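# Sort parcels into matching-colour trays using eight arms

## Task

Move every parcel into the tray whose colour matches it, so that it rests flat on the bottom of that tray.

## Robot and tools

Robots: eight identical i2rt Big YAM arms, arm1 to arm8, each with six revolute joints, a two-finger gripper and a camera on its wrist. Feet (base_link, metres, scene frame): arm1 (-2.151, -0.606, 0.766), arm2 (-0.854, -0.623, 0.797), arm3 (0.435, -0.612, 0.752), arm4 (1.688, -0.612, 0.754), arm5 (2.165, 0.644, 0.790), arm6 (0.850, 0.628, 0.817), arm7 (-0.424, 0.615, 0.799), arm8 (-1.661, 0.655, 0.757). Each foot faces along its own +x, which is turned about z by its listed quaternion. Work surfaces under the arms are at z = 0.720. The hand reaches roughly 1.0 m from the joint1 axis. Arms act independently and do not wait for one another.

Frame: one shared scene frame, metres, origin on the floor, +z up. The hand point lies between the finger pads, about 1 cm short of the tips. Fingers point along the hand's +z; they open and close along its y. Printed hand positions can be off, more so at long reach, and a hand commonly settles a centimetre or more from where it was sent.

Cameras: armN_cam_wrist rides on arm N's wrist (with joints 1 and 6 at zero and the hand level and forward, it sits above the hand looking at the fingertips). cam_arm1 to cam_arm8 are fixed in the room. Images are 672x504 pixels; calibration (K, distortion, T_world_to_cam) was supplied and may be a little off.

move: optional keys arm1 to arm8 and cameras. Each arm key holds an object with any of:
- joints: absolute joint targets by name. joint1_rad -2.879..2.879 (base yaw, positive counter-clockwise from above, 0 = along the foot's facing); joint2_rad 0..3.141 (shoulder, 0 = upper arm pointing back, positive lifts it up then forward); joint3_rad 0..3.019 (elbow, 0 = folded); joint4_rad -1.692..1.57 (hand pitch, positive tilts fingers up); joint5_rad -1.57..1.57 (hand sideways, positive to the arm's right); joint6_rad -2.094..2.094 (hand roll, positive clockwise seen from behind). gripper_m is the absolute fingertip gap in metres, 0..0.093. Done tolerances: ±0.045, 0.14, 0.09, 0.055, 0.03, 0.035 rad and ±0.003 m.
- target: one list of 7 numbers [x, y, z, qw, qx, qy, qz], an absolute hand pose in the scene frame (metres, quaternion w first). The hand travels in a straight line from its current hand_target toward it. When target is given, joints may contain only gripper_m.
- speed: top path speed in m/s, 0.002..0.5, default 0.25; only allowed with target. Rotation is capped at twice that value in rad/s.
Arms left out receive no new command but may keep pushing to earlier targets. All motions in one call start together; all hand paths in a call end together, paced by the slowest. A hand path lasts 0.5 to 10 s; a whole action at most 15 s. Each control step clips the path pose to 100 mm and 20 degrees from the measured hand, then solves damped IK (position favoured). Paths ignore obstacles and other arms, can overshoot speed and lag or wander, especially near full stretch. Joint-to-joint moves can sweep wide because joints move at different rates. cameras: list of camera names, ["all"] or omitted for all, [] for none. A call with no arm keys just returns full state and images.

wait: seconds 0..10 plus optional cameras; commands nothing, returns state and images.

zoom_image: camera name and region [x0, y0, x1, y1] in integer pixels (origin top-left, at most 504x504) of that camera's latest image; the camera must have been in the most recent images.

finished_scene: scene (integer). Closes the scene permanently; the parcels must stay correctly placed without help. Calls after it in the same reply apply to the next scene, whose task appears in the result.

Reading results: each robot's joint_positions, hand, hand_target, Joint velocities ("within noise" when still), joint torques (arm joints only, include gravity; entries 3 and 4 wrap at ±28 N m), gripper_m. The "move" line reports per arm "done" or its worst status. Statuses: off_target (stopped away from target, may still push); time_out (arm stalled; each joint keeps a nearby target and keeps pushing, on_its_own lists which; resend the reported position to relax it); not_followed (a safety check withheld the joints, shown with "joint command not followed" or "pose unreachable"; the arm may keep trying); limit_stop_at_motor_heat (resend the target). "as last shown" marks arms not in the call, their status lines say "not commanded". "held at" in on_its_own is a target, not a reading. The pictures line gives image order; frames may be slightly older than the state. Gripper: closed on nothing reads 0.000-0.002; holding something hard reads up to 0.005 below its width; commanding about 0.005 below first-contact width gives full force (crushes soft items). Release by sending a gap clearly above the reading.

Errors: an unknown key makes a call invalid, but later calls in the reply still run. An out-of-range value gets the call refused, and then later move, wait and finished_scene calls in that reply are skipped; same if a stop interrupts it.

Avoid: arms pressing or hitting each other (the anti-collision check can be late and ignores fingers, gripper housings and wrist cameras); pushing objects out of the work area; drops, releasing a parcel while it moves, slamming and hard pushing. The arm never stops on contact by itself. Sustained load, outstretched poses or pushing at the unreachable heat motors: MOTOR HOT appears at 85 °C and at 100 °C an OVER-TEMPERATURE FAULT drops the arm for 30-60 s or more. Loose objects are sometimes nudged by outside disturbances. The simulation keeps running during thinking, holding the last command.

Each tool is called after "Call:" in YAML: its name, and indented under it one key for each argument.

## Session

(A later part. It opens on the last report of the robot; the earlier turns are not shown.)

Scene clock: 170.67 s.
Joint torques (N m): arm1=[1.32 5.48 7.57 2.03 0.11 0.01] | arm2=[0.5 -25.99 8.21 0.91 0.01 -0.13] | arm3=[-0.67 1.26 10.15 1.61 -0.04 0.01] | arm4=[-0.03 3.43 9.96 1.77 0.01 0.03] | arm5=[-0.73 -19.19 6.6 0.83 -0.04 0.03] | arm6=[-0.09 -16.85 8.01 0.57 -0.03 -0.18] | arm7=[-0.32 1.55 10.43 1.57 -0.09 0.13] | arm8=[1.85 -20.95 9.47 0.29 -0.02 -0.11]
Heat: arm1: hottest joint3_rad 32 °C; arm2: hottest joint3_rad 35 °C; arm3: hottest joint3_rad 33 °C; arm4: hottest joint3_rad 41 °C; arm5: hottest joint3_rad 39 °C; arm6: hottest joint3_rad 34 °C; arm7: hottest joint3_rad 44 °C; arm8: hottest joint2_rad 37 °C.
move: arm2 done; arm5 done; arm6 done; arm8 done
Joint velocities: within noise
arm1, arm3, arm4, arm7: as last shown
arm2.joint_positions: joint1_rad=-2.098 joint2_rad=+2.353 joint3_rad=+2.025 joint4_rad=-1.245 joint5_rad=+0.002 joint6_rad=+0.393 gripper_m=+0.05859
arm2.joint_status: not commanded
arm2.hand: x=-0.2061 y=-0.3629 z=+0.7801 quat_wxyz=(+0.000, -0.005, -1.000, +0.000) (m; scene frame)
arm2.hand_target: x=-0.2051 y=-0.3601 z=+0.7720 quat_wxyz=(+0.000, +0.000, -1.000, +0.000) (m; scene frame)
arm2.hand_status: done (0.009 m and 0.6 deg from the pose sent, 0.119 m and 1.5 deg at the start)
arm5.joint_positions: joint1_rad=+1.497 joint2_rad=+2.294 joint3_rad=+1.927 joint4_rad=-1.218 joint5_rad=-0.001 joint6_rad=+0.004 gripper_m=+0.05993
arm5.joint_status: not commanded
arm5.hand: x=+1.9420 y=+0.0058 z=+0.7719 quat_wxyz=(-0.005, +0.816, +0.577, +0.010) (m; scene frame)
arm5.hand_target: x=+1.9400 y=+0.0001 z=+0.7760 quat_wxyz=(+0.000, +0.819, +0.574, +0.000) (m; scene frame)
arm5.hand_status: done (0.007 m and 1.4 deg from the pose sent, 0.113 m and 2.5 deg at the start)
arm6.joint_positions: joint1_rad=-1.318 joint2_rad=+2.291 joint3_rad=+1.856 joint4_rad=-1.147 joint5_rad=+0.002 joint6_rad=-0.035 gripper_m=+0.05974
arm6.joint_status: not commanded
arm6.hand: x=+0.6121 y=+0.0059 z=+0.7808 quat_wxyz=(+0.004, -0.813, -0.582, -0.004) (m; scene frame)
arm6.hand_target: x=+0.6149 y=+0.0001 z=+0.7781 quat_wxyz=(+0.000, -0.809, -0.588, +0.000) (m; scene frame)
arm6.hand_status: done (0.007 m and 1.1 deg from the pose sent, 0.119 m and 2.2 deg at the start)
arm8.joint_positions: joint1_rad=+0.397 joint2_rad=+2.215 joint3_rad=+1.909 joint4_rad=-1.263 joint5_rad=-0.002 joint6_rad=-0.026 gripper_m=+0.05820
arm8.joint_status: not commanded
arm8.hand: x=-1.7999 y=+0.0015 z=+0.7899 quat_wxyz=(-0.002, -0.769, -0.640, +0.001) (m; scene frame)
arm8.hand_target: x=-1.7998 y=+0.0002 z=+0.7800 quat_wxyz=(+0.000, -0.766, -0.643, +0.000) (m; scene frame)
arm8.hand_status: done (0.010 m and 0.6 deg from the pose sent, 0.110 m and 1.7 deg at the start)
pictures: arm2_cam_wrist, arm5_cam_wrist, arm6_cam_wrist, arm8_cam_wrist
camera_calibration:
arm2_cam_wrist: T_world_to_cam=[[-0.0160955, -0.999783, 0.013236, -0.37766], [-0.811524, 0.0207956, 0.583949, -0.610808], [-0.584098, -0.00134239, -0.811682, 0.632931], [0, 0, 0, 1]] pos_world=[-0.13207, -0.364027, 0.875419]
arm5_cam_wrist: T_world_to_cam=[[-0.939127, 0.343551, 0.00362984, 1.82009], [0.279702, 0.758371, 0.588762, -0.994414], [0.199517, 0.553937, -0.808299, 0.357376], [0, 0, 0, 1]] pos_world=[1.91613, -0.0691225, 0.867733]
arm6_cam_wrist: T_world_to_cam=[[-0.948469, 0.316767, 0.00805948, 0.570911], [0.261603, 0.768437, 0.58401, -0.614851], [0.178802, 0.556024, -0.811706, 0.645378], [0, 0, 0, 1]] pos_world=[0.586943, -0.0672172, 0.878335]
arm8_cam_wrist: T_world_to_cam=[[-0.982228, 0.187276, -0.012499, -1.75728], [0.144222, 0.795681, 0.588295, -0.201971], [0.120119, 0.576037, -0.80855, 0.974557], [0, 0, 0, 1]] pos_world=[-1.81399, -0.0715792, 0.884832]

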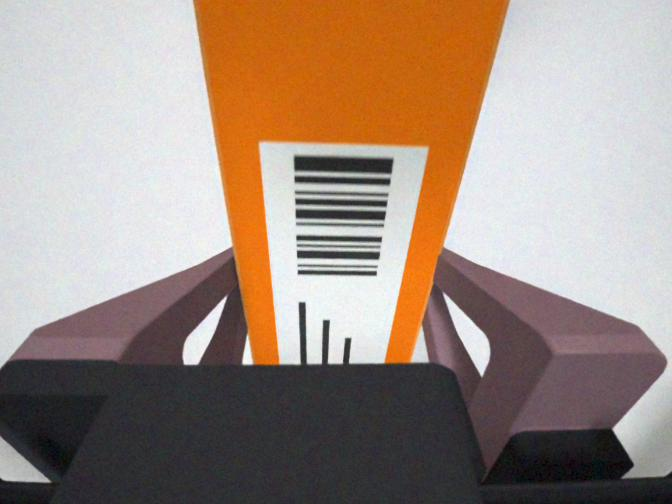

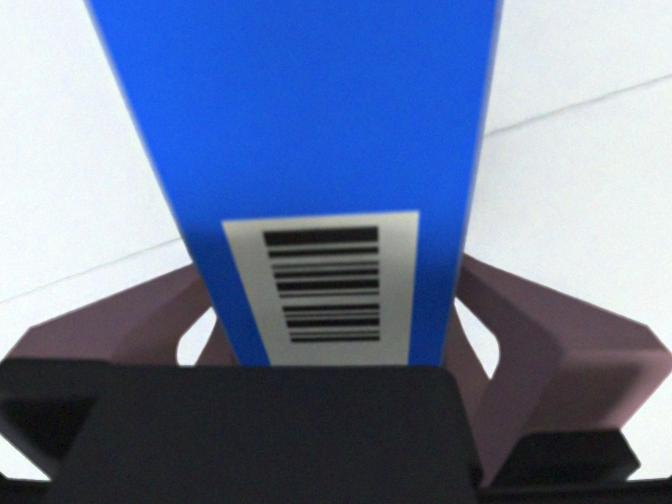

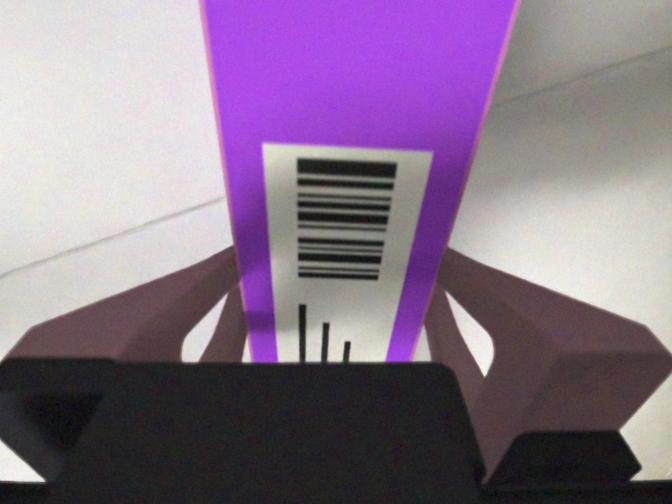

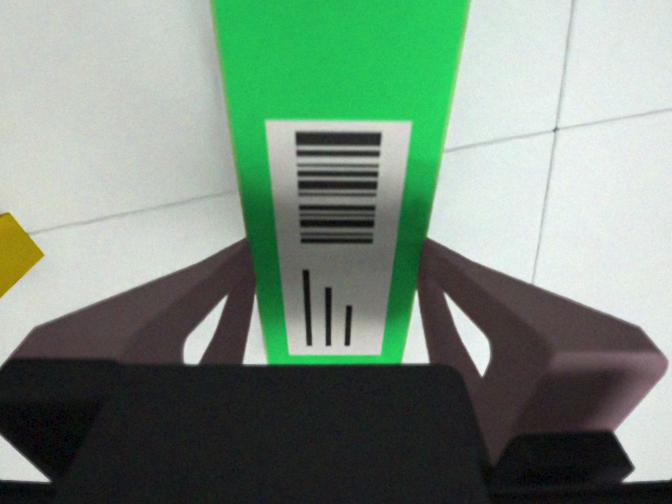

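Call:
move:
  arm8: {"target":[-1.8,0.0,0.772,0,0.766,0.643,0],"speed":0.1}
  arm5: {"target":[1.94,0.0,0.772,0,0.819,0.574,0],"speed":0.1}
  arm6: {"target":[0.615,0.0,0.774,0,0.809,0.588,0],"speed":0.1}
  arm2: {"target":[-0.205,-0.36,0.766,0,0,1,0],"speed":0.1}
  cameras: []

Call:
move:
  arm8: {"joints":{"gripper_m":0.093}}
  arm5: {"joints":{"gripper_m":0.093}}
  arm6: {"joints":{"gripper_m":0.093}}
  arm2: {"joints":{"gripper_m":0.093}}
  cameras: []

Call:
move:
  arm8: {"target":[-1.8,0.0,0.92,0,0.766,0.643,0]}
  arm5: {"target":[1.94,0.0,0.92,0,0.819,0.574,0]}
  arm6: {"target":[0.615,0.0,0.92,0,0.809,0.588,0]}
  arm2: {"target":[-0.205,-0.36,0.91,0,0,1,0]}
  cameras: []

Call:
move:
  arm8: {"joints":{"joint2_rad":0.6,"joint3_rad":1.401,"joint4_rad":-1.483}}
  arm5: {"joints":{"joint2_rad":0.6,"joint3_rad":1.401,"joint4_rad":-1.483}}
  arm6: {"joints":{"joint2_rad":0.6,"joint3_rad":1.401,"joint4_rad":-1.483}}
  arm2: {"joints":{"joint2_rad":0.6,"joint3_rad":1.401,"joint4_rad":-1.483}}
  arm1: {"joints":{"joint1_rad":1.468,"joint2_rad":0.6,"joint3_rad":1.401,"joint4_rad":-1.483,"joint5_rad":0,"joint6_rad":-0.35,"gripper_m":0.093}}
  arm3: {"joints":{"joint1_rad":0.236,"joint2_rad":0.6,"joint3_rad":1.401,"joint4_rad":-1.483,"joint5_rad":0,"joint6_rad":-0.37,"gripper_m":0.093}}
  arm4: {"joints":{"joint1_rad":0.229,"joint2_rad":0.6,"joint3_rad":1.401,"joint4_rad":-1.483,"joint5_rad":0,"joint6_rad":-0.04,"gripper_m":0.093}}
  cameras: []

Call:
move:
  arm1: {"joints":{"joint2_rad":2.016,"joint3_rad":1.966,"joint4_rad":-1.52}}
  arm3: {"joints":{"joint2_rad":2.016,"joint3_rad":1.966,"joint4_rad":-1.52}}
  arm4: {"joints":{"joint2_rad":2.016,"joint3_rad":1.966,"joint4_rad":-1.52}}
  cameras: []

Call:
move:
  arm1: {"target":[-1.795,0.012,0.87,0,-0.643,0.766,0]}
  arm3: {"target":[-0.215,-0.356,0.87,0,1,0,0]}
  arm4: {"target":[1.955,0.042,0.87,0,-0.574,0.819,0]}
  cameras: ["arm1_cam_wrist","arm3_cam_wrist","arm4_cam_wrist"]

Scene clock: 205.40 s.
Joint torques (N m): arm1=[1.44 5.48 7.6 2 0.09 0.02] | arm2=[0.5 -25.52 7.8 0.92 0.01 -0.13] | arm3=[-0.67 1.14 10.21 1.61 -0.05 0] | arm4=[-0.03 3.43 9.96 1.77 0.01 0.03] | arm5=[-1.2 -19.43 6.49 0.76 -0.04 0.03] | arm6=[-0.09 -16.5 7.83 0.57 -0.03 -0.17] | arm7=[-0.26 1.61 10.44 1.59 -0.09 0.13] | arm8=[1.96 -20.6 9.09 0.36 -0.02 -0.11]
Heat: arm1: hottest joint3_rad 32 °C; arm2: hottest joint2_rad 39 °C; arm3: hottest joint3_rad 33 °C; arm4: hottest joint3_rad 41 °C; arm5: hottest joint3_rad 38 °C; arm6: hottest joint2_rad 37 °C; arm7: hottest joint3_rad 45 °C; arm8: hottest joint2_rad 42 °C.
move: arm2 off_target; arm5 done; arm6 done; arm8 off_target
Joint velocities: within noise
arm1, arm3, arm4, arm7: as last shown
arm2.joint_positions: joint1_rad=-2.098 joint2_rad=+2.353 joint3_rad=+2.025 joint4_rad=-1.234 joint5_rad=+0.002 joint6_rad=+0.393 gripper_m=+0.05859
arm2.joint_status: not commanded
arm2.hand: x=-0.2036 y=-0.3619 z=+0.7801 quat_wxyz=(-0.005, -0.005, -1.000, -0.002) (m; scene frame)
arm2.hand_target: x=-0.2053 y=-0.3602 z=+0.7661 quat_wxyz=(+0.000, +0.000, -1.000, +0.000) (m; scene frame)
arm2.hand_status: off_target (0.014 m and 0.8 deg from the pose sent, 0.014 m and 0.6 deg at the start)
arm5.joint_positions: joint1_rad=+1.497 joint2_rad=+2.294 joint3_rad=+1.927 joint4_rad=-1.211 joint5_rad=-0.001 joint6_rad=+0.004 gripper_m=+0.05993
arm5.joint_status: not commanded
arm5.hand: x=+1.9414 y=+0.0041 z=+0.7719 quat_wxyz=(-0.003, +0.816, +0.577, +0.007) (m; scene frame)
arm5.hand_target: x=+1.9400 y=+0.0001 z=+0.7719 quat_wxyz=(+0.000, +0.819, +0.574, +0.000) (m; scene frame)
arm5.hand_status: done (0.004 m and 1.0 deg from the pose sent, 0.006 m and 1.3 deg at the start)
arm6.joint_positions: joint1_rad=-1.318 joint2_rad=+2.291 joint3_rad=+1.856 joint4_rad=-1.140 joint5_rad=+0.001 joint6_rad=-0.036 gripper_m=+0.05974
arm6.joint_status: not commanded
arm6.hand: x=+0.6115 y=+0.0043 z=+0.7808 quat_wxyz=(+0.002, -0.813, -0.582, -0.001) (m; scene frame)
arm6.hand_target: x=+0.6150 y=+0.0001 z=+0.7741 quat_wxyz=(+0.000, -0.809, -0.588, +0.000) (m; scene frame)
arm6.hand_status: done (0.009 m and 0.9 deg from the pose sent, 0.009 m and 1.1 deg at the start)
arm8.joint_positions: joint1_rad=+0.397 joint2_rad=+2.216 joint3_rad=+1.904 joint4_rad=-1.247 joint5_rad=-0.002 joint6_rad=-0.026 gripper_m=+0.05820
arm8.joint_status: not commanded
arm8.hand: x=-1.8003 y=-0.0004 z=+0.7874 quat_wxyz=(-0.005, -0.769, -0.640, +0.005) (m; scene frame)
arm8.hand_target: x=-1.7998 y=+0.0003 z=+0.7722 quat_wxyz=(+0.000, -0.766, -0.643, +0.000) (m; scene frame)
arm8.hand_status: off_target (0.015 m and 0.9 deg from the pose sent, 0.018 m and 0.6 deg at the start)
pictures: none
No camera images: "cameras" was empty.

Scene clock: 206.03 s.
Joint torques (N m): arm1=[1.49 5.83 7.58 1.99 0.1 -0.01] | arm2=[0.5 -25.52 7.8 0.92 0.01 -0.13] | arm3=[-0.67 1.32 10.17 1.62 -0.05 0.01] | arm4=[-0.03 3.43 9.95 1.77 0.02 0.03] | arm5=[-0.73 -19.14 6.5 0.73 -0.03 0.05] | arm6=[-0.15 -16.44 7.82 0.57 -0.03 -0.18] | arm7=[-0.26 1.61 10.43 1.59 -0.09 0.12] | arm8=[1.79 -20.66 9.17 0.27 -0.02 -0.1]
Heat: arm1: hottest joint3_rad 32 °C; arm2: hottest joint2_rad 39 °C; arm3: hottest joint3_rad 33 °C; arm4: hottest joint3_rad 41 °C; arm5: hottest joint3_rad 38 °C; arm6: hottest joint2_rad 37 °C; arm7: hottest joint3_rad 45 °C; arm8: hottest joint2_rad 42 °C.
move: arm2 done; arm5 done; arm6 done; arm8 done
Joint velocities: within noise
arm1, arm3, arm4, arm7: as last shown
arm2.joint_positions: joint1_rad=-2.098 joint2_rad=+2.353 joint3_rad=+2.025 joint4_rad=-1.233 joint5_rad=+0.002 joint6_rad=+0.393 gripper_m=+0.09281
arm2.joint_status: all done
arm2.hand: x=-0.2035 y=-0.3619 z=+0.7801 quat_wxyz=(-0.005, -0.005, -1.000, -0.002) (m; scene frame)
arm2.hand_target: x=-0.2052 y=-0.3602 z=+0.7661 quat_wxyz=(+0.000, +0.000, -1.000, +0.000) (m; scene frame)
arm2.hand_status: not commanded
arm5.joint_positions: joint1_rad=+1.497 joint2_rad=+2.294 joint3_rad=+1.927 joint4_rad=-1.211 joint5_rad=+0.000 joint6_rad=+0.004 gripper_m=+0.09278
arm5.joint_status: all done
arm5.hand: x=+1.9413 y=+0.0041 z=+0.7719 quat_wxyz=(-0.004, +0.816, +0.577, +0.007) (m; scene frame)
arm5.hand_target: x=+1.9400 y=+0.0001 z=+0.7719 quat_wxyz=(+0.000, +0.819, +0.574, +0.000) (m; scene frame)
arm5.hand_status: not commanded
arm6.joint_positions: joint1_rad=-1.318 joint2_rad=+2.291 joint3_rad=+1.856 joint4_rad=-1.140 joint5_rad=+0.001 joint6_rad=-0.036 gripper_m=+0.09279
arm6.joint_status: all done
arm6.hand: x=+0.6115 y=+0.0043 z=+0.7808 quat_wxyz=(+0.002, -0.813, -0.582, -0.001) (m; scene frame)
arm6.hand_target: x=+0.6150 y=+0.0001 z=+0.7741 quat_wxyz=(+0.000, -0.809, -0.588, +0.000) (m; scene frame)
arm6.hand_status: not commanded
arm8.joint_positions: joint1_rad=+0.397 joint2_rad=+2.216 joint3_rad=+1.904 joint4_rad=-1.247 joint5_rad=-0.002 joint6_rad=-0.027 gripper_m=+0.09282
arm8.joint_status: all done
arm8.hand: x=-1.8003 y=-0.0004 z=+0.7874 quat_wxyz=(-0.005, -0.769, -0.640, +0.005) (m; scene frame)
arm8.hand_target: x=-1.7998 y=+0.0003 z=+0.7722 quat_wxyz=(+0.000, -0.766, -0.643, +0.000) (m; scene frame)
arm8.hand_status: not commanded
pictures: none
No camera images: "cameras" was empty.

Scene clock: 207.67 s.
Joint torques (N m): arm1=[1.08 5.77 7.54 1.94 0.07 0] | arm2=[0.5 -24.64 11.55 0.14 0.01 -0.13] | arm3=[-0.56 1.26 10.17 1.59 -0.04 0] | arm4=[-0.03 3.43 9.95 1.77 0.01 0.03] | arm5=[-0.67 -18.78 9.87 0.01 -0.05 0.02] | arm6=[-0.09 -17.49 12.27 -0.24 -0.03 -0.17] | arm7=[-0.26 1.55 10.5 1.63 -0.1 0.12] | arm8=[2.08 -20.19 14.45 -0.61 0 -0.1]
Heat: arm1: hottest joint3_rad 32 °C; arm2: hottest joint2_rad 39 °C; arm3: hottest joint3_rad 33 °C; arm4: hottest joint3_rad 41 °C; arm5: hottest joint3_rad 38 °C; arm6: hottest joint2_rad 37 °C; arm7: hottest joint3_rad 45 °C; arm8: hottest joint2_rad 42 °C.
move: arm2 done; arm5 off_target; arm6 off_target; arm8 off_target
Joint velocities: within noise
arm1, arm3, arm4, arm7: as last shown
arm2.joint_positions: joint1_rad=-2.098 joint2_rad=+2.249 joint3_rad=+2.186 joint4_rad=-1.515 joint5_rad=+0.002 joint6_rad=+0.393 gripper_m=+0.09292
arm2.joint_status: not commanded
arm2.hand: x=-0.2120 y=-0.3655 z=+0.9102 quat_wxyz=(+0.003, -0.005, -1.000, +0.002) (m; scene frame)
arm2.hand_target: x=-0.2053 y=-0.3602 z=+0.9099 quat_wxyz=(+0.000, +0.000, -1.000, +0.000) (m; scene frame)
arm2.hand_status: done (0.009 m and 0.7 deg from the pose sent, 0.130 m and 0.8 deg at the start)
arm5.joint_positions: joint1_rad=+1.497 joint2_rad=+2.186 joint3_rad=+2.097 joint4_rad=-1.503 joint5_rad=+0.000 joint6_rad=+0.004 gripper_m=+0.09288
arm5.joint_status: not commanded
arm5.hand: x=+1.9431 y=+0.0098 z=+0.9063 quat_wxyz=(-0.007, +0.816, +0.577, +0.012) (m; scene frame)
arm5.hand_target: x=+1.9402 y=+0.0006 z=+0.9200 quat_wxyz=(+0.000, +0.819, +0.574, +0.000) (m; scene frame)
arm5.hand_status: off_target (0.017 m and 1.7 deg from the pose sent, 0.148 m and 1.0 deg at the start; pose on its path clipped on 2 of 49 steps)
arm6.joint_positions: joint1_rad=-1.318 joint2_rad=+2.177 joint3_rad=+1.974 joint4_rad=-1.414 joint5_rad=+0.001 joint6_rad=-0.036 gripper_m=+0.09290
arm6.joint_status: not commanded
arm6.hand: x=+0.6159 y=+0.0157 z=+0.8977 quat_wxyz=(+0.013, -0.813, -0.582, -0.019) (m; scene frame)
arm6.hand_target: x=+0.6154 y=+0.0011 z=+0.9202 quat_wxyz=(+0.000, -0.809, -0.588, +0.000) (m; scene frame)
arm6.hand_status: off_target (0.027 m and 2.8 deg from the pose sent, 0.139 m and 0.9 deg at the start; pose on its path clipped on 5 of 49 steps)
arm8.joint_positions: joint1_rad=+0.397 joint2_rad=+2.136 joint3_rad=+2.103 joint4_rad=-1.558 joint5_rad=-0.002 joint6_rad=-0.027 gripper_m=+0.09293
arm8.joint_status: not commanded
arm8.hand: x=-1.7979 y=+0.0110 z=+0.9136 quat_wxyz=(+0.005, -0.769, -0.640, -0.008) (m; scene frame)
arm8.hand_target: x=-1.7997 y=+0.0005 z=+0.9200 quat_wxyz=(+0.000, -0.766, -0.643, +0.000) (m; scene frame)
arm8.hand_status: off_target (0.013 m and 1.2 deg from the pose sent, 0.133 m and 0.9 deg at the start; pose on its path clipped on 2 of 49 steps)
pictures: none
No camera images: "cameras" was empty.

Scene clock: 209.83 s.
Joint torques (N m): arm1=[2.08 2.96 7.86 1.13 0 -0.06] | arm2=[0.5 2.32 7.15 2.04 0 -0.16] | arm3=[-1.85 1.49 12.03 0.87 -0.29 0.16] | arm4=[1.32 1.79 11.36 2.3 -0.15 -0.03] | arm5=[-0.62 2.61 6.32 1.87 -0.05 0.04] | arm6=[0.03 3.78 7.43 1.16 -0.03 -0.18] | arm7=[-0.26 1.73 10.44 1.58 -0.09 0.12] | arm8=[1.96 3.66 8.09 1.44 0 -0.1]
Heat: arm1: hottest joint3_rad 32 °C; arm2: hottest joint2_rad 39 °C; arm3: hottest joint3_rad 33 °C; arm4: hottest joint3_rad 41 °C; arm5: hottest joint3_rad 38 °C; arm6: hottest joint2_rad 37 °C; arm7: hottest joint3_rad 45 °C; arm8: hottest joint2_rad 41 °C.
move: arm1 done; arm2 done; arm3 done; arm4 done; arm5 done; arm6 done; arm8 done
Joint velocities: within noise
arm1.joint_positions: joint1_rad=+1.456 joint2_rad=+0.598 joint3_rad=+1.397 joint4_rad=-1.469 joint5_rad=+0.002 joint6_rad=-0.342 gripper_m=+0.09314
arm1.joint_status: all done
arm1.hand: x=-2.0465 y=-0.4240 z=+1.2852 quat_wxyz=(-0.408, +0.573, -0.696, -0.142) (m; scene frame)
arm1.hand_target: x=-2.0499 y=-0.4243 z=+1.2840 quat_wxyz=(-0.402, +0.582, -0.692, -0.142) (m; scene frame)
arm1.hand_status: not commanded
arm2.joint_positions: joint1_rad=-2.098 joint2_rad=+0.599 joint3_rad=+1.402 joint4_rad=-1.489 joint5_rad=+0.002 joint6_rad=+0.393 gripper_m=+0.09292
arm2.joint_status: all done
arm2.hand: x=-0.6652 y=-0.5483 z=+1.3164 quat_wxyz=(-0.396, -0.005, -0.904, -0.162) (m; scene frame)
arm2.hand_target: x=-0.6645 y=-0.5472 z=+1.3170 quat_wxyz=(-0.398, -0.001, -0.903, -0.162) (m; scene frame)
arm2.hand_status: not commanded
arm3.joint_positions: joint1_rad=+0.252 joint2_rad=+0.591 joint3_rad=+1.355 joint4_rad=-1.472 joint5_rad=+0.004 joint6_rad=-0.386 gripper_m=+0.09306
arm3.joint_status: all done
arm3.hand: x=+0.2384 y=-0.5407 z=+1.2531 quat_wxyz=(-0.156, +0.909, +0.013, -0.386) (m; scene frame)
arm3.hand_target: x=+0.2424 y=-0.5397 z=+1.2706 quat_wxyz=(-0.159, +0.904, +0.000, -0.398) (m; scene frame)
arm3.hand_status: not commanded
arm4.joint_positions: joint1_rad=+0.214 joint2_rad=+0.607 joint3_rad=+1.372 joint4_rad=-1.499 joint5_rad=+0.002 joint6_rad=-0.031 gripper_m=+0.09312
arm4.joint_status: all done
arm4.hand: x=+1.7760 y=-0.4162 z=+1.2527 quat_wxyz=(-0.336, +0.515, -0.758, -0.217) (m; scene frame)
arm4.hand_target: x=+1.7719 y=-0.4176 z=+1.2705 quat_wxyz=(-0.355, +0.518, -0.743, -0.232) (m; scene frame)
arm4.hand_status: not commanded
arm5.joint_positions: joint1_rad=+1.497 joint2_rad=+0.602 joint3_rad=+1.396 joint4_rad=-1.490 joint5_rad=+0.000 joint6_rad=+0.004 gripper_m=+0.09288
arm5.joint_status: all done
arm5.hand: x=+2.0951 y=+0.4480 z=+1.3045 quat_wxyz=(+0.245, +0.741, +0.524, -0.342) (m; scene frame)
arm5.hand_target: x=+2.0950 y=+0.4481 z=+1.3086 quat_wxyz=(+0.250, +0.741, +0.519, -0.346) (m; scene frame)
arm5.hand_status: not commanded
arm6.joint_positions: joint1_rad=-1.318 joint2_rad=+0.590 joint3_rad=+1.398 joint4_rad=-1.477 joint5_rad=+0.001 joint6_rad=-0.036 gripper_m=+0.09290
arm6.joint_status: all done
arm6.hand: x=+0.7779 y=+0.4399 z=+1.3382 quat_wxyz=(-0.240, -0.732, -0.524, +0.363) (m; scene frame)
arm6.hand_target: x=+0.7785 y=+0.4370 z=+1.3369 quat_wxyz=(-0.237, -0.730, -0.531, +0.359) (m; scene frame)
arm6.hand_status: not commanded
arm7.joint_positions: joint1_rad=-0.316 joint2_rad=+0.535 joint3_rad=+1.368 joint4_rad=-1.177 joint5_rad=-0.073 joint6_rad=-0.126 gripper_m=+0.09396
arm7.joint_status: not commanded
arm7.hand: x=-0.2873 y=+0.4416 z=+1.3804 quat_wxyz=(-0.508, -0.311, -0.757, +0.270) (m; scene frame)
arm7.hand_target: x=-0.2897 y=+0.4449 z=+1.3917 quat_wxyz=(-0.517, -0.307, -0.750, +0.275) (m; scene frame)
arm7.hand_status: not commanded
arm8.joint_positions: joint1_rad=+0.397 joint2_rad=+0.597 joint3_rad=+1.404 joint4_rad=-1.490 joint5_rad=-0.002 joint6_rad=-0.027 gripper_m=+0.09293
arm8.joint_status: all done
arm8.hand: x=-1.7030 y=+0.4585 z=+1.2779 quat_wxyz=(-0.267, -0.694, -0.578, +0.337) (m; scene frame)
arm8.hand_target: x=-1.7037 y=+0.4559 z=+1.2774 quat_wxyz=(-0.265, -0.691, -0.580, +0.339) (m; scene frame)
arm8.hand_status: not commanded
pictures: none
No camera images: "cameras" was empty.

Scene clock: 212.00 s.
Joint torques (N m): arm1=[2.02 -17.96 10.7 -0.03 0 -0.08] | arm2=[0.44 2.32 7.1 2.04 0 -0.16] | arm3=[-1.9 -24.64 12.14 -0.27 -0.3 0.12] | arm4=[1.38 -18.26 12.56 -0.23 -0.14 -0.03] | arm5=[-0.91 3.19 6.12 1.73 -0.07 0.04] | arm6=[-0.09 3.66 7.43 1.14 -0.03 -0.17] | arm7=[-0.32 1.61 10.47 1.58 -0.1 0.12] | arm8=[2.08 3.43 8.1 1.43 0 -0.09]
Heat: arm1: hottest joint3_rad 33 °C; arm2: hottest joint2_rad 38 °C; arm3: hottest joint3_rad 33 °C; arm4: hottest joint3_rad 41 °C; arm5: hottest joint3_rad 38 °C; arm6: hottest joint2_rad 37 °C; arm7: hottest joint3_rad 45 °C; arm8: hottest joint2_rad 41 °C.
move: arm1 done; arm3 done; arm4 done
Joint velocities: within noise
arm1.joint_positions: joint1_rad=+1.456 joint2_rad=+2.003 joint3_rad=+1.940 joint4_rad=-1.510 joint5_rad=+0.002 joint6_rad=-0.343 gripper_m=+0.09314
arm1.joint_status: all done
arm1.hand: x=-1.8318 y=-0.0702 z=+0.9373 quat_wxyz=(+0.003, +0.635, -0.773, +0.006) (m; scene frame)
arm1.hand_target: x=-1.8358 y=-0.0618 z=+0.9394 quat_wxyz=(+0.002, +0.642, -0.767, +0.005) (m; scene frame)
arm1.hand_status: not commanded
arm2, arm5, arm6, arm7, arm8: as last shown
arm3.joint_positions: joint1_rad=+0.251 joint2_rad=+2.044 joint3_rad=+1.931 joint4_rad=-1.511 joint5_rad=+0.004 joint6_rad=-0.385 gripper_m=+0.09306
arm3.joint_status: all done
arm3.hand: x=-0.1468 y=-0.3933 z=+0.8974 quat_wxyz=(+0.005, +0.999, +0.013, +0.029) (m; scene frame)
arm3.hand_target: x=-0.1498 y=-0.3827 z=+0.9278 quat_wxyz=(-0.003, +1.000, -0.002, +0.002) (m; scene frame)
arm3.hand_status: not commanded
arm4.joint_positions: joint1_rad=+0.215 joint2_rad=+2.022 joint3_rad=+1.937 joint4_rad=-1.511 joint5_rad=+0.002 joint6_rad=-0.032 gripper_m=+0.09312
arm4.joint_status: all done
arm4.hand: x=+1.9347 y=-0.0380 z=+0.9084 quat_wxyz=(+0.018, +0.564, -0.825, +0.008) (m; scene frame)
arm4.hand_target: x=+1.9287 y=-0.0293 z=+0.9232 quat_wxyz=(+0.007, +0.573, -0.819, +0.000) (m; scene frame)
arm4.hand_status: not commanded
pictures: none
No camera images: "cameras" was empty.

Scene clock: 213.57 s.
Joint torques (N m): arm1=[2.32 -21.48 12.53 -0.14 -0.05 -0.05] | arm2=[0.5 2.32 7.1 2.06 0 -0.16] | arm3=[-2.02 -25.29 14.11 -0.34 -0.3 0.04] | arm4=[1.44 -18.61 14.68 -0.2 0.02 0] | arm5=[-1.08 3.49 6.27 1.7 -0.05 0.04] | arm6=[-0.09 3.72 7.43 1.14 -0.02 -0.17] | arm7=[-0.32 1.61 10.43 1.58 -0.08 0.12] | arm8=[2.02 3.25 8.06 1.5 -0.01 -0.1]
Heat: arm1: hottest joint3_rad 33 °C; arm2: hottest joint2_rad 38 °C; arm3: hottest joint3_rad 33 °C; arm4: hottest joint3_rad 42 °C; arm5: hottest joint3_rad 38 °C; arm6: hottest joint2_rad 36 °C; arm7: hottest joint3_rad 45 °C; arm8: hottest joint2_rad 40 °C.
move: arm1 off_target; arm3 off_target; arm4 off_target
Joint velocities: within noise
arm1.joint_positions: joint1_rad=+1.456 joint2_rad=+2.297 joint3_rad=+2.242 joint4_rad=-1.529 joint5_rad=-0.005 joint6_rad=-0.343 gripper_m=+0.09314
arm1.joint_status: not commanded
arm1.hand: x=-1.7921 y=-0.0021 z=+0.8625 quat_wxyz=(+0.009, +0.635, -0.773, +0.005) (m; scene frame)
arm1.hand_target: x=-1.7954 y=+0.0114 z=+0.8702 quat_wxyz=(-0.001, +0.643, -0.766, +0.000) (m; scene frame)
arm1.hand_status: off_target (0.016 m and 1.7 deg from the pose sent, 0.112 m and 1.5 deg at the start)
arm2, arm5, arm6, arm7, arm8: as last shown
arm3.joint_positions: joint1_rad=+0.248 joint2_rad=+2.260 joint3_rad=+2.163 joint4_rad=-1.518 joint5_rad=-0.003 joint6_rad=-0.385 gripper_m=+0.09306
arm3.joint_status: not commanded
arm3.hand: x=-0.2052 y=-0.3700 z=+0.8463 quat_wxyz=(+0.007, +1.000, +0.011, +0.023) (m; scene frame)
arm3.hand_target: x=-0.2137 y=-0.3564 z=+0.8702 quat_wxyz=(+0.000, +1.000, +0.000, -0.001) (m; scene frame)
arm3.hand_status: off_target (0.029 m and 3.0 deg from the pose sent, 0.082 m and 3.7 deg at the start)
arm4.joint_positions: joint1_rad=+0.221 joint2_rad=+2.248 joint3_rad=+2.207 joint4_rad=-1.534 joint5_rad=+0.005 joint6_rad=-0.032 gripper_m=+0.09312
arm4.joint_status: not commanded
arm4.hand: x=+1.9587 y=+0.0277 z=+0.8657 quat_wxyz=(+0.008, +0.567, -0.824, +0.004) (m; scene frame)
arm4.hand_target: x=+1.9547 y=+0.0413 z=+0.8699 quat_wxyz=(-0.001, +0.574, -0.819, +0.000) (m; scene frame)
arm4.hand_status: off_target (0.015 m and 1.4 deg from the pose sent, 0.091 m and 2.6 deg at the start)
pictures: arm1_cam_wrist, arm3_cam_wrist, arm4_cam_wrist
camera_calibration:
arm1_cam_wrist: T_world_to_cam=[[0.977807, -0.209336, -0.00847562, 1.76024], [-0.163932, -0.789661, 0.591238, -0.800662], [-0.13046, -0.576727, -0.806453, 0.587151], [0, 0, 0, 1]] pos_world=[-1.77583, 0.0748552, 0.96181]
arm3_cam_wrist: T_world_to_cam=[[-0.0180223, 0.999828, -0.00431696, 0.368732], [0.785388, 0.0168286, 0.618775, -0.350446], [0.618742, 0.00776125, -0.785556, 0.918627], [0, 0, 0, 1]] pos_world=[-0.286511, -0.3699, 0.940072]
arm4_cam_wrist: T_world_to_cam=[[0.938691, -0.344648, 0.00876149, -1.83922], [-0.281813, -0.752417, 0.595357, 0.0621479], [-0.198596, -0.561325, -0.803414, 1.22497], [0, 0, 0, 1]] pos_world=[1.98725, 0.100482, 0.963269]

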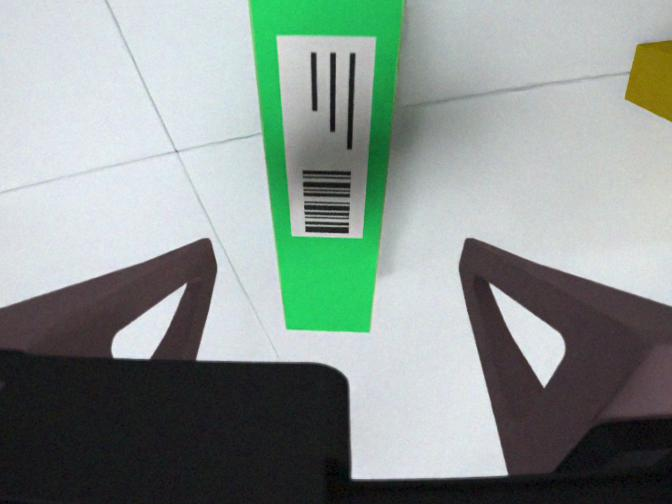

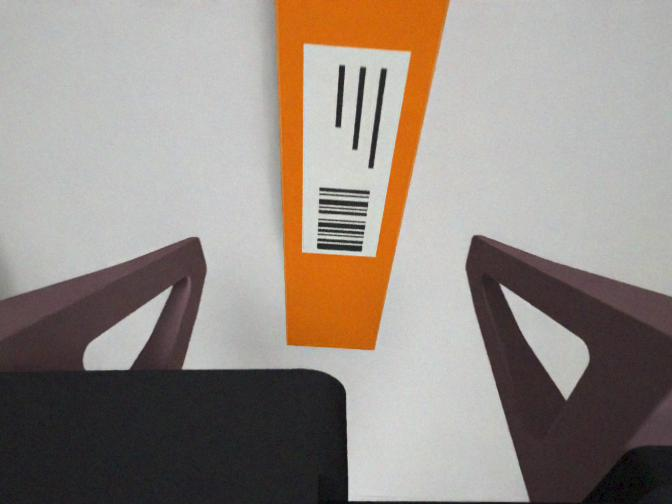

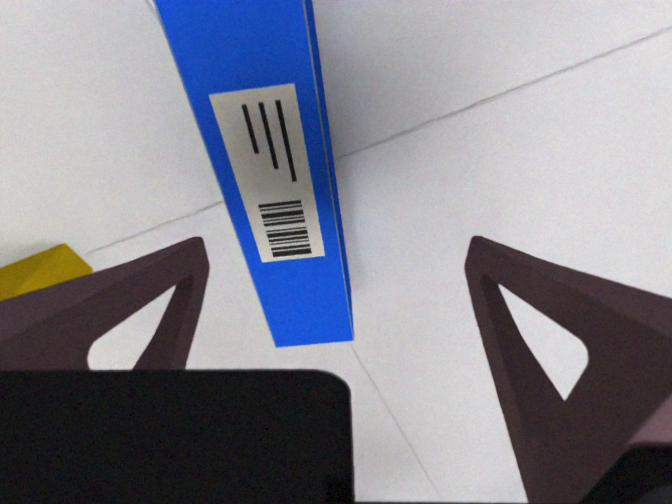

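Call:
move:
  arm1: {"target":[-1.797,0.017,0.815,0,-0.643,0.766,0]}
  arm3: {"target":[-0.217,-0.359,0.82,0,1,0,0]}
  arm4: {"target":[1.925,0.035,0.82,0,-0.629,0.777,0]}
  cameras: []

Call:
move:
  arm1: {"target":[-1.797,0.018,0.768,0,-0.643,0.766,0],"speed":0.12}
  arm3: {"target":[-0.217,-0.359,0.772,0,1,0,0],"speed":0.12}
  arm4: {"target":[1.925,0.034,0.768,0,-0.629,0.777,0],"speed":0.12}
  cameras: []

Call:
move:
  arm1: {"joints":{"gripper_m":0.04}}
  arm3: {"joints":{"gripper_m":0.04}}
  arm4: {"joints":{"gripper_m":0.04}}
  cameras: ["arm1_cam_wrist","arm3_cam_wrist","arm4_cam_wrist"]

Scene clock: 233.97 s.
Joint torques (N m): arm1=[1.9 -20.66 8.32 0.81 -0.05 0] | arm2=[0.5 2.32 7.1 2.04 0 -0.16] | arm3=[-1.55 -24.41 9.32 0.64 -0.3 0.11] | arm4=[0.73 -20.78 9.48 0.7 -0.03 -0.02] | arm5=[-0.85 3.31 6.19 1.78 -0.04 0.07] | arm6=[-0.09 3.66 7.43 1.14 -0.03 -0.17] | arm7=[-0.21 1.67 10.47 1.59 -0.09 0.13] | arm8=[1.96 3.43 8.01 1.39 -0.01 -0.11]
Heat: arm1: hottest joint3_rad 37 °C; arm2: hottest joint3_rad 36 °C; arm3: hottest joint3_rad 36 °C; arm4: hottest joint3_rad 44 °C; arm5: hottest joint3_rad 38 °C; arm6: hottest joint3_rad 35 °C; arm7: hottest joint3_rad 45 °C; arm8: hottest joint2_rad 36 °C.
move: arm1 off_target; arm3 done; arm4 done
Joint velocities: within noise
arm1.joint_positions: joint1_rad=+1.464 joint2_rad=+2.326 joint3_rad=+2.215 joint4_rad=-1.438 joint5_rad=-0.005 joint6_rad=-0.344 gripper_m=+0.09314
arm1.joint_status: not commanded
arm1.hand: x=-1.7895 y=+0.0119 z=+0.8322 quat_wxyz=(-0.007, +0.638, -0.770, -0.001) (m; scene frame)
arm1.hand_target: x=-1.7971 y=+0.0165 z=+0.8152 quat_wxyz=(+0.000, +0.643, -0.766, +0.000) (m; scene frame)
arm1.hand_status: off_target (0.019 m and 1.1 deg from the pose sent, 0.051 m and 1.7 deg at the start)
arm2, arm5, arm6, arm7, arm8: as last shown
arm3.joint_positions: joint1_rad=+0.248 joint2_rad=+2.273 joint3_rad=+2.133 joint4_rad=-1.434 joint5_rad=-0.003 joint6_rad=-0.385 gripper_m=+0.09306
arm3.joint_status: not commanded
arm3.hand: x=-0.2156 y=-0.3659 z=+0.8261 quat_wxyz=(-0.001, +1.000, +0.012, +0.004) (m; scene frame)
arm3.hand_target: x=-0.2169 y=-0.3590 z=+0.8200 quat_wxyz=(+0.000, +1.000, +0.000, +0.000) (m; scene frame)
arm3.hand_status: done (0.009 m and 1.4 deg from the pose sent, 0.031 m and 3.0 deg at the start)
arm4.joint_positions: joint1_rad=+0.265 joint2_rad=+2.242 joint3_rad=+2.067 joint4_rad=-1.396 joint5_rad=+0.006 joint6_rad=-0.130 gripper_m=+0.09312
arm4.joint_status: not commanded
arm4.hand: x=+1.9277 y=+0.0326 z=+0.8167 quat_wxyz=(+0.006, +0.624, -0.782, +0.003) (m; scene frame)
arm4.hand_target: x=+1.9250 y=+0.0350 z=+0.8201 quat_wxyz=(+0.000, +0.629, -0.777, +0.000) (m; scene frame)
arm4.hand_status: done (0.005 m and 1.1 deg from the pose sent, 0.057 m and 9.0 deg at the start)
pictures: none
No camera images: "cameras" was empty.

Scene clock: 235.07 s.
Joint torques (N m): arm1=[2.02 -20.66 8.16 0.81 -0.04 -0.01] | arm2=[0.44 2.32 7.09 2.04 0 -0.16] | arm3=[-1.38 -24.64 9.31 0.61 -0.3 0.11] | arm4=[0.56 -18.14 9.33 0.84 -0.03 -0.04] | arm5=[-0.67 3.6 6.16 1.77 -0.04 0.01] | arm6=[-0.15 3.66 7.45 1.17 -0.02 -0.17] | arm7=[-0.38 1.55 10.47 1.59 -0.1 0.13] | arm8=[2.02 3.49 8.01 1.42 -0.02 -0.09]
Heat: arm1: hottest joint3_rad 37 °C; arm2: hottest joint3_rad 36 °C; arm3: hottest joint3_rad 36 °C; arm4: hottest joint3_rad 44 °C; arm5: hottest joint3_rad 38 °C; arm6: hottest joint3_rad 35 °C; arm7: hottest joint3_rad 45 °C; arm8: hottest joint2_rad 36 °C.
move: arm1 off_target; arm3 done; arm4 off_target
Joint velocities: within noise
arm1.joint_positions: joint1_rad=+1.464 joint2_rad=+2.363 joint3_rad=+2.156 joint4_rad=-1.344 joint5_rad=-0.005 joint6_rad=-0.344 gripper_m=+0.09314
arm1.joint_status: not commanded
arm1.hand: x=-1.7885 y=+0.0134 z=+0.7849 quat_wxyz=(-0.007, +0.638, -0.770, -0.001) (m; scene frame)
arm1.hand_target: x=-1.7972 y=+0.0176 z=+0.7683 quat_wxyz=(+0.000, +0.643, -0.766, +0.000) (m; scene frame)
arm1.hand_status: off_target (0.019 m and 1.1 deg from the pose sent, 0.065 m and 1.1 deg at the start)
arm2, arm5, arm6, arm7, arm8: as last shown
arm3.joint_positions: joint1_rad=+0.248 joint2_rad=+2.310 joint3_rad=+2.062 joint4_rad=-1.332 joint5_rad=-0.003 joint6_rad=-0.385 gripper_m=+0.09306
arm3.joint_status: not commanded
arm3.hand: x=-0.2147 y=-0.3658 z=+0.7741 quat_wxyz=(+0.000, +1.000, +0.012, +0.007) (m; scene frame)
arm3.hand_target: x=-0.2170 y=-0.3589 z=+0.7721 quat_wxyz=(+0.000, +1.000, +0.000, +0.000) (m; scene frame)
arm3.hand_status: done (0.007 m and 1.5 deg from the pose sent, 0.055 m and 1.4 deg at the start)
arm4.joint_positions: joint1_rad=+0.265 joint2_rad=+2.242 joint3_rad=+1.991 joint4_rad=-1.285 joint5_rad=+0.006 joint6_rad=-0.131 gripper_m=+0.09312
arm4.joint_status: not commanded
arm4.hand: x=+1.9283 y=+0.0348 z=+0.7886 quat_wxyz=(-0.009, +0.624, -0.781, -0.006) (m; scene frame)
arm4.hand_target: x=+1.9249 y=+0.0336 z=+0.7684 quat_wxyz=(+0.000, +0.629, -0.777, +0.000) (m; scene frame)
arm4.hand_status: off_target (0.021 m and 1.5 deg from the pose sent, 0.049 m and 1.1 deg at the start)
pictures: none
No camera images: "cameras" was empty.

Scene clock: 235.90 s.
Joint torques (N m): arm1=[2.2 -20.89 8.13 0.75 -0.01 0] | arm2=[0.5 2.32 7.1 2.04 0 -0.16] | arm3=[-1.44 -25 9.31 0.62 -0.29 0.11] | arm4=[0.56 -18.08 9.35 0.7 -0.08 -0.03] | arm5=[-0.67 3.02 6.26 1.73 -0.05 0.02] | arm6=[-0.09 3.72 7.43 1.14 -0.03 -0.17] | arm7=[-0.44 1.73 10.43 1.61 -0.1 0.13] | arm8=[2.32 3.25 8.1 1.42 -0.03 -0.09]
Heat: arm1: hottest joint3_rad 37 °C; arm2: hottest joint3_rad 36 °C; arm3: hottest joint3_rad 36 °C; arm4: hottest joint3_rad 44 °C; arm5: hottest joint3_rad 38 °C; arm6: hottest joint3_rad 35 °C; arm7: hottest joint3_rad 45 °C; arm8: hottest joint2_rad 36 °C.
move: arm1 off_target; arm3 off_target; arm4 done
Joint velocities: within noise
arm1.joint_positions: joint1_rad=+1.464 joint2_rad=+2.363 joint3_rad=+2.156 joint4_rad=-1.344 joint5_rad=-0.006 joint6_rad=-0.344 gripper_m=+0.05908
arm1.joint_status: gripper_m off_target (ended at +0.05912, target +0.04000)
arm1.hand: x=-1.7889 y=+0.0137 z=+0.7849 quat_wxyz=(-0.006, +0.638, -0.770, -0.001) (m; scene frame)
arm1.hand_target: x=-1.7972 y=+0.0176 z=+0.7683 quat_wxyz=(+0.000, +0.643, -0.766, +0.000) (m; scene frame)
arm1.hand_status: not commanded
arm2, arm5, arm6, arm7, arm8: as last shown
arm3.joint_positions: joint1_rad=+0.248 joint2_rad=+2.310 joint3_rad=+2.062 joint4_rad=-1.332 joint5_rad=-0.004 joint6_rad=-0.385 gripper_m=+0.05874
arm3.joint_status: gripper_m off_target (ended at +0.05876, target +0.04000)
arm3.hand: x=-0.2148 y=-0.3658 z=+0.7741 quat_wxyz=(+0.001, +1.000, +0.012, +0.007) (m; scene frame)
arm3.hand_target: x=-0.2170 y=-0.3589 z=+0.7721 quat_wxyz=(+0.000, +1.000, +0.000, +0.000) (m; scene frame)
arm3.hand_status: not commanded
arm4.joint_positions: joint1_rad=+0.265 joint2_rad=+2.242 joint3_rad=+1.991 joint4_rad=-1.283 joint5_rad=+0.008 joint6_rad=-0.132 gripper_m=+0.04015
arm4.joint_status: all done
arm4.hand: x=+1.9287 y=+0.0353 z=+0.7889 quat_wxyz=(-0.010, +0.624, -0.781, -0.006) (m; scene frame)
arm4.hand_target: x=+1.9248 y=+0.0335 z=+0.7683 quat_wxyz=(+0.000, +0.629, -0.777, +0.000) (m; scene frame)
arm4.hand_status: not commanded
pictures: arm1_cam_wrist, arm3_cam_wrist, arm4_cam_wrist
camera_calibration:
arm1_cam_wrist: T_world_to_cam=[[0.979641, -0.200751, 0.00129329, 1.75522], [-0.166386, -0.808304, 0.564766, -0.725138], [-0.112332, -0.553483, -0.82525, 0.580934], [0, 0, 0, 1]] pos_world=[-1.77489, 0.0877697, 0.88668]
arm3_cam_wrist: T_world_to_cam=[[-0.0182063, 0.999801, 0.00821365, 0.354357], [0.805137, 0.00978973, 0.593008, -0.276708], [0.59281, 0.0174096, -0.805154, 0.880967], [0, 0, 0, 1]] pos_world=[-0.293006, -0.366915, 0.870494]
arm4_cam_wrist: T_world_to_cam=[[0.978235, -0.206947, 0.0151576, -1.89393], [-0.179591, -0.807803, 0.561428, -0.0633251], [-0.103941, -0.55193, -0.827387, 0.997533], [0, 0, 0, 1]] pos_world=[1.94502, 0.107471, 0.889605]

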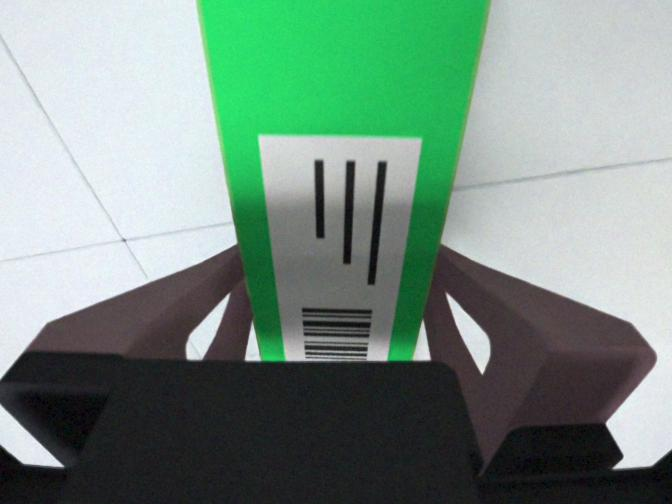

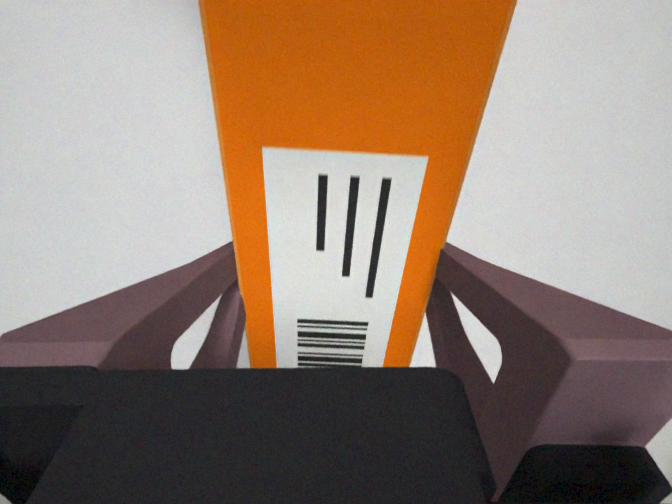

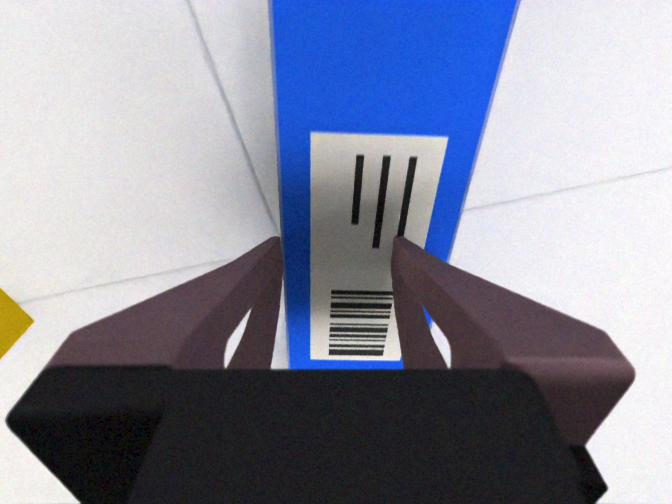

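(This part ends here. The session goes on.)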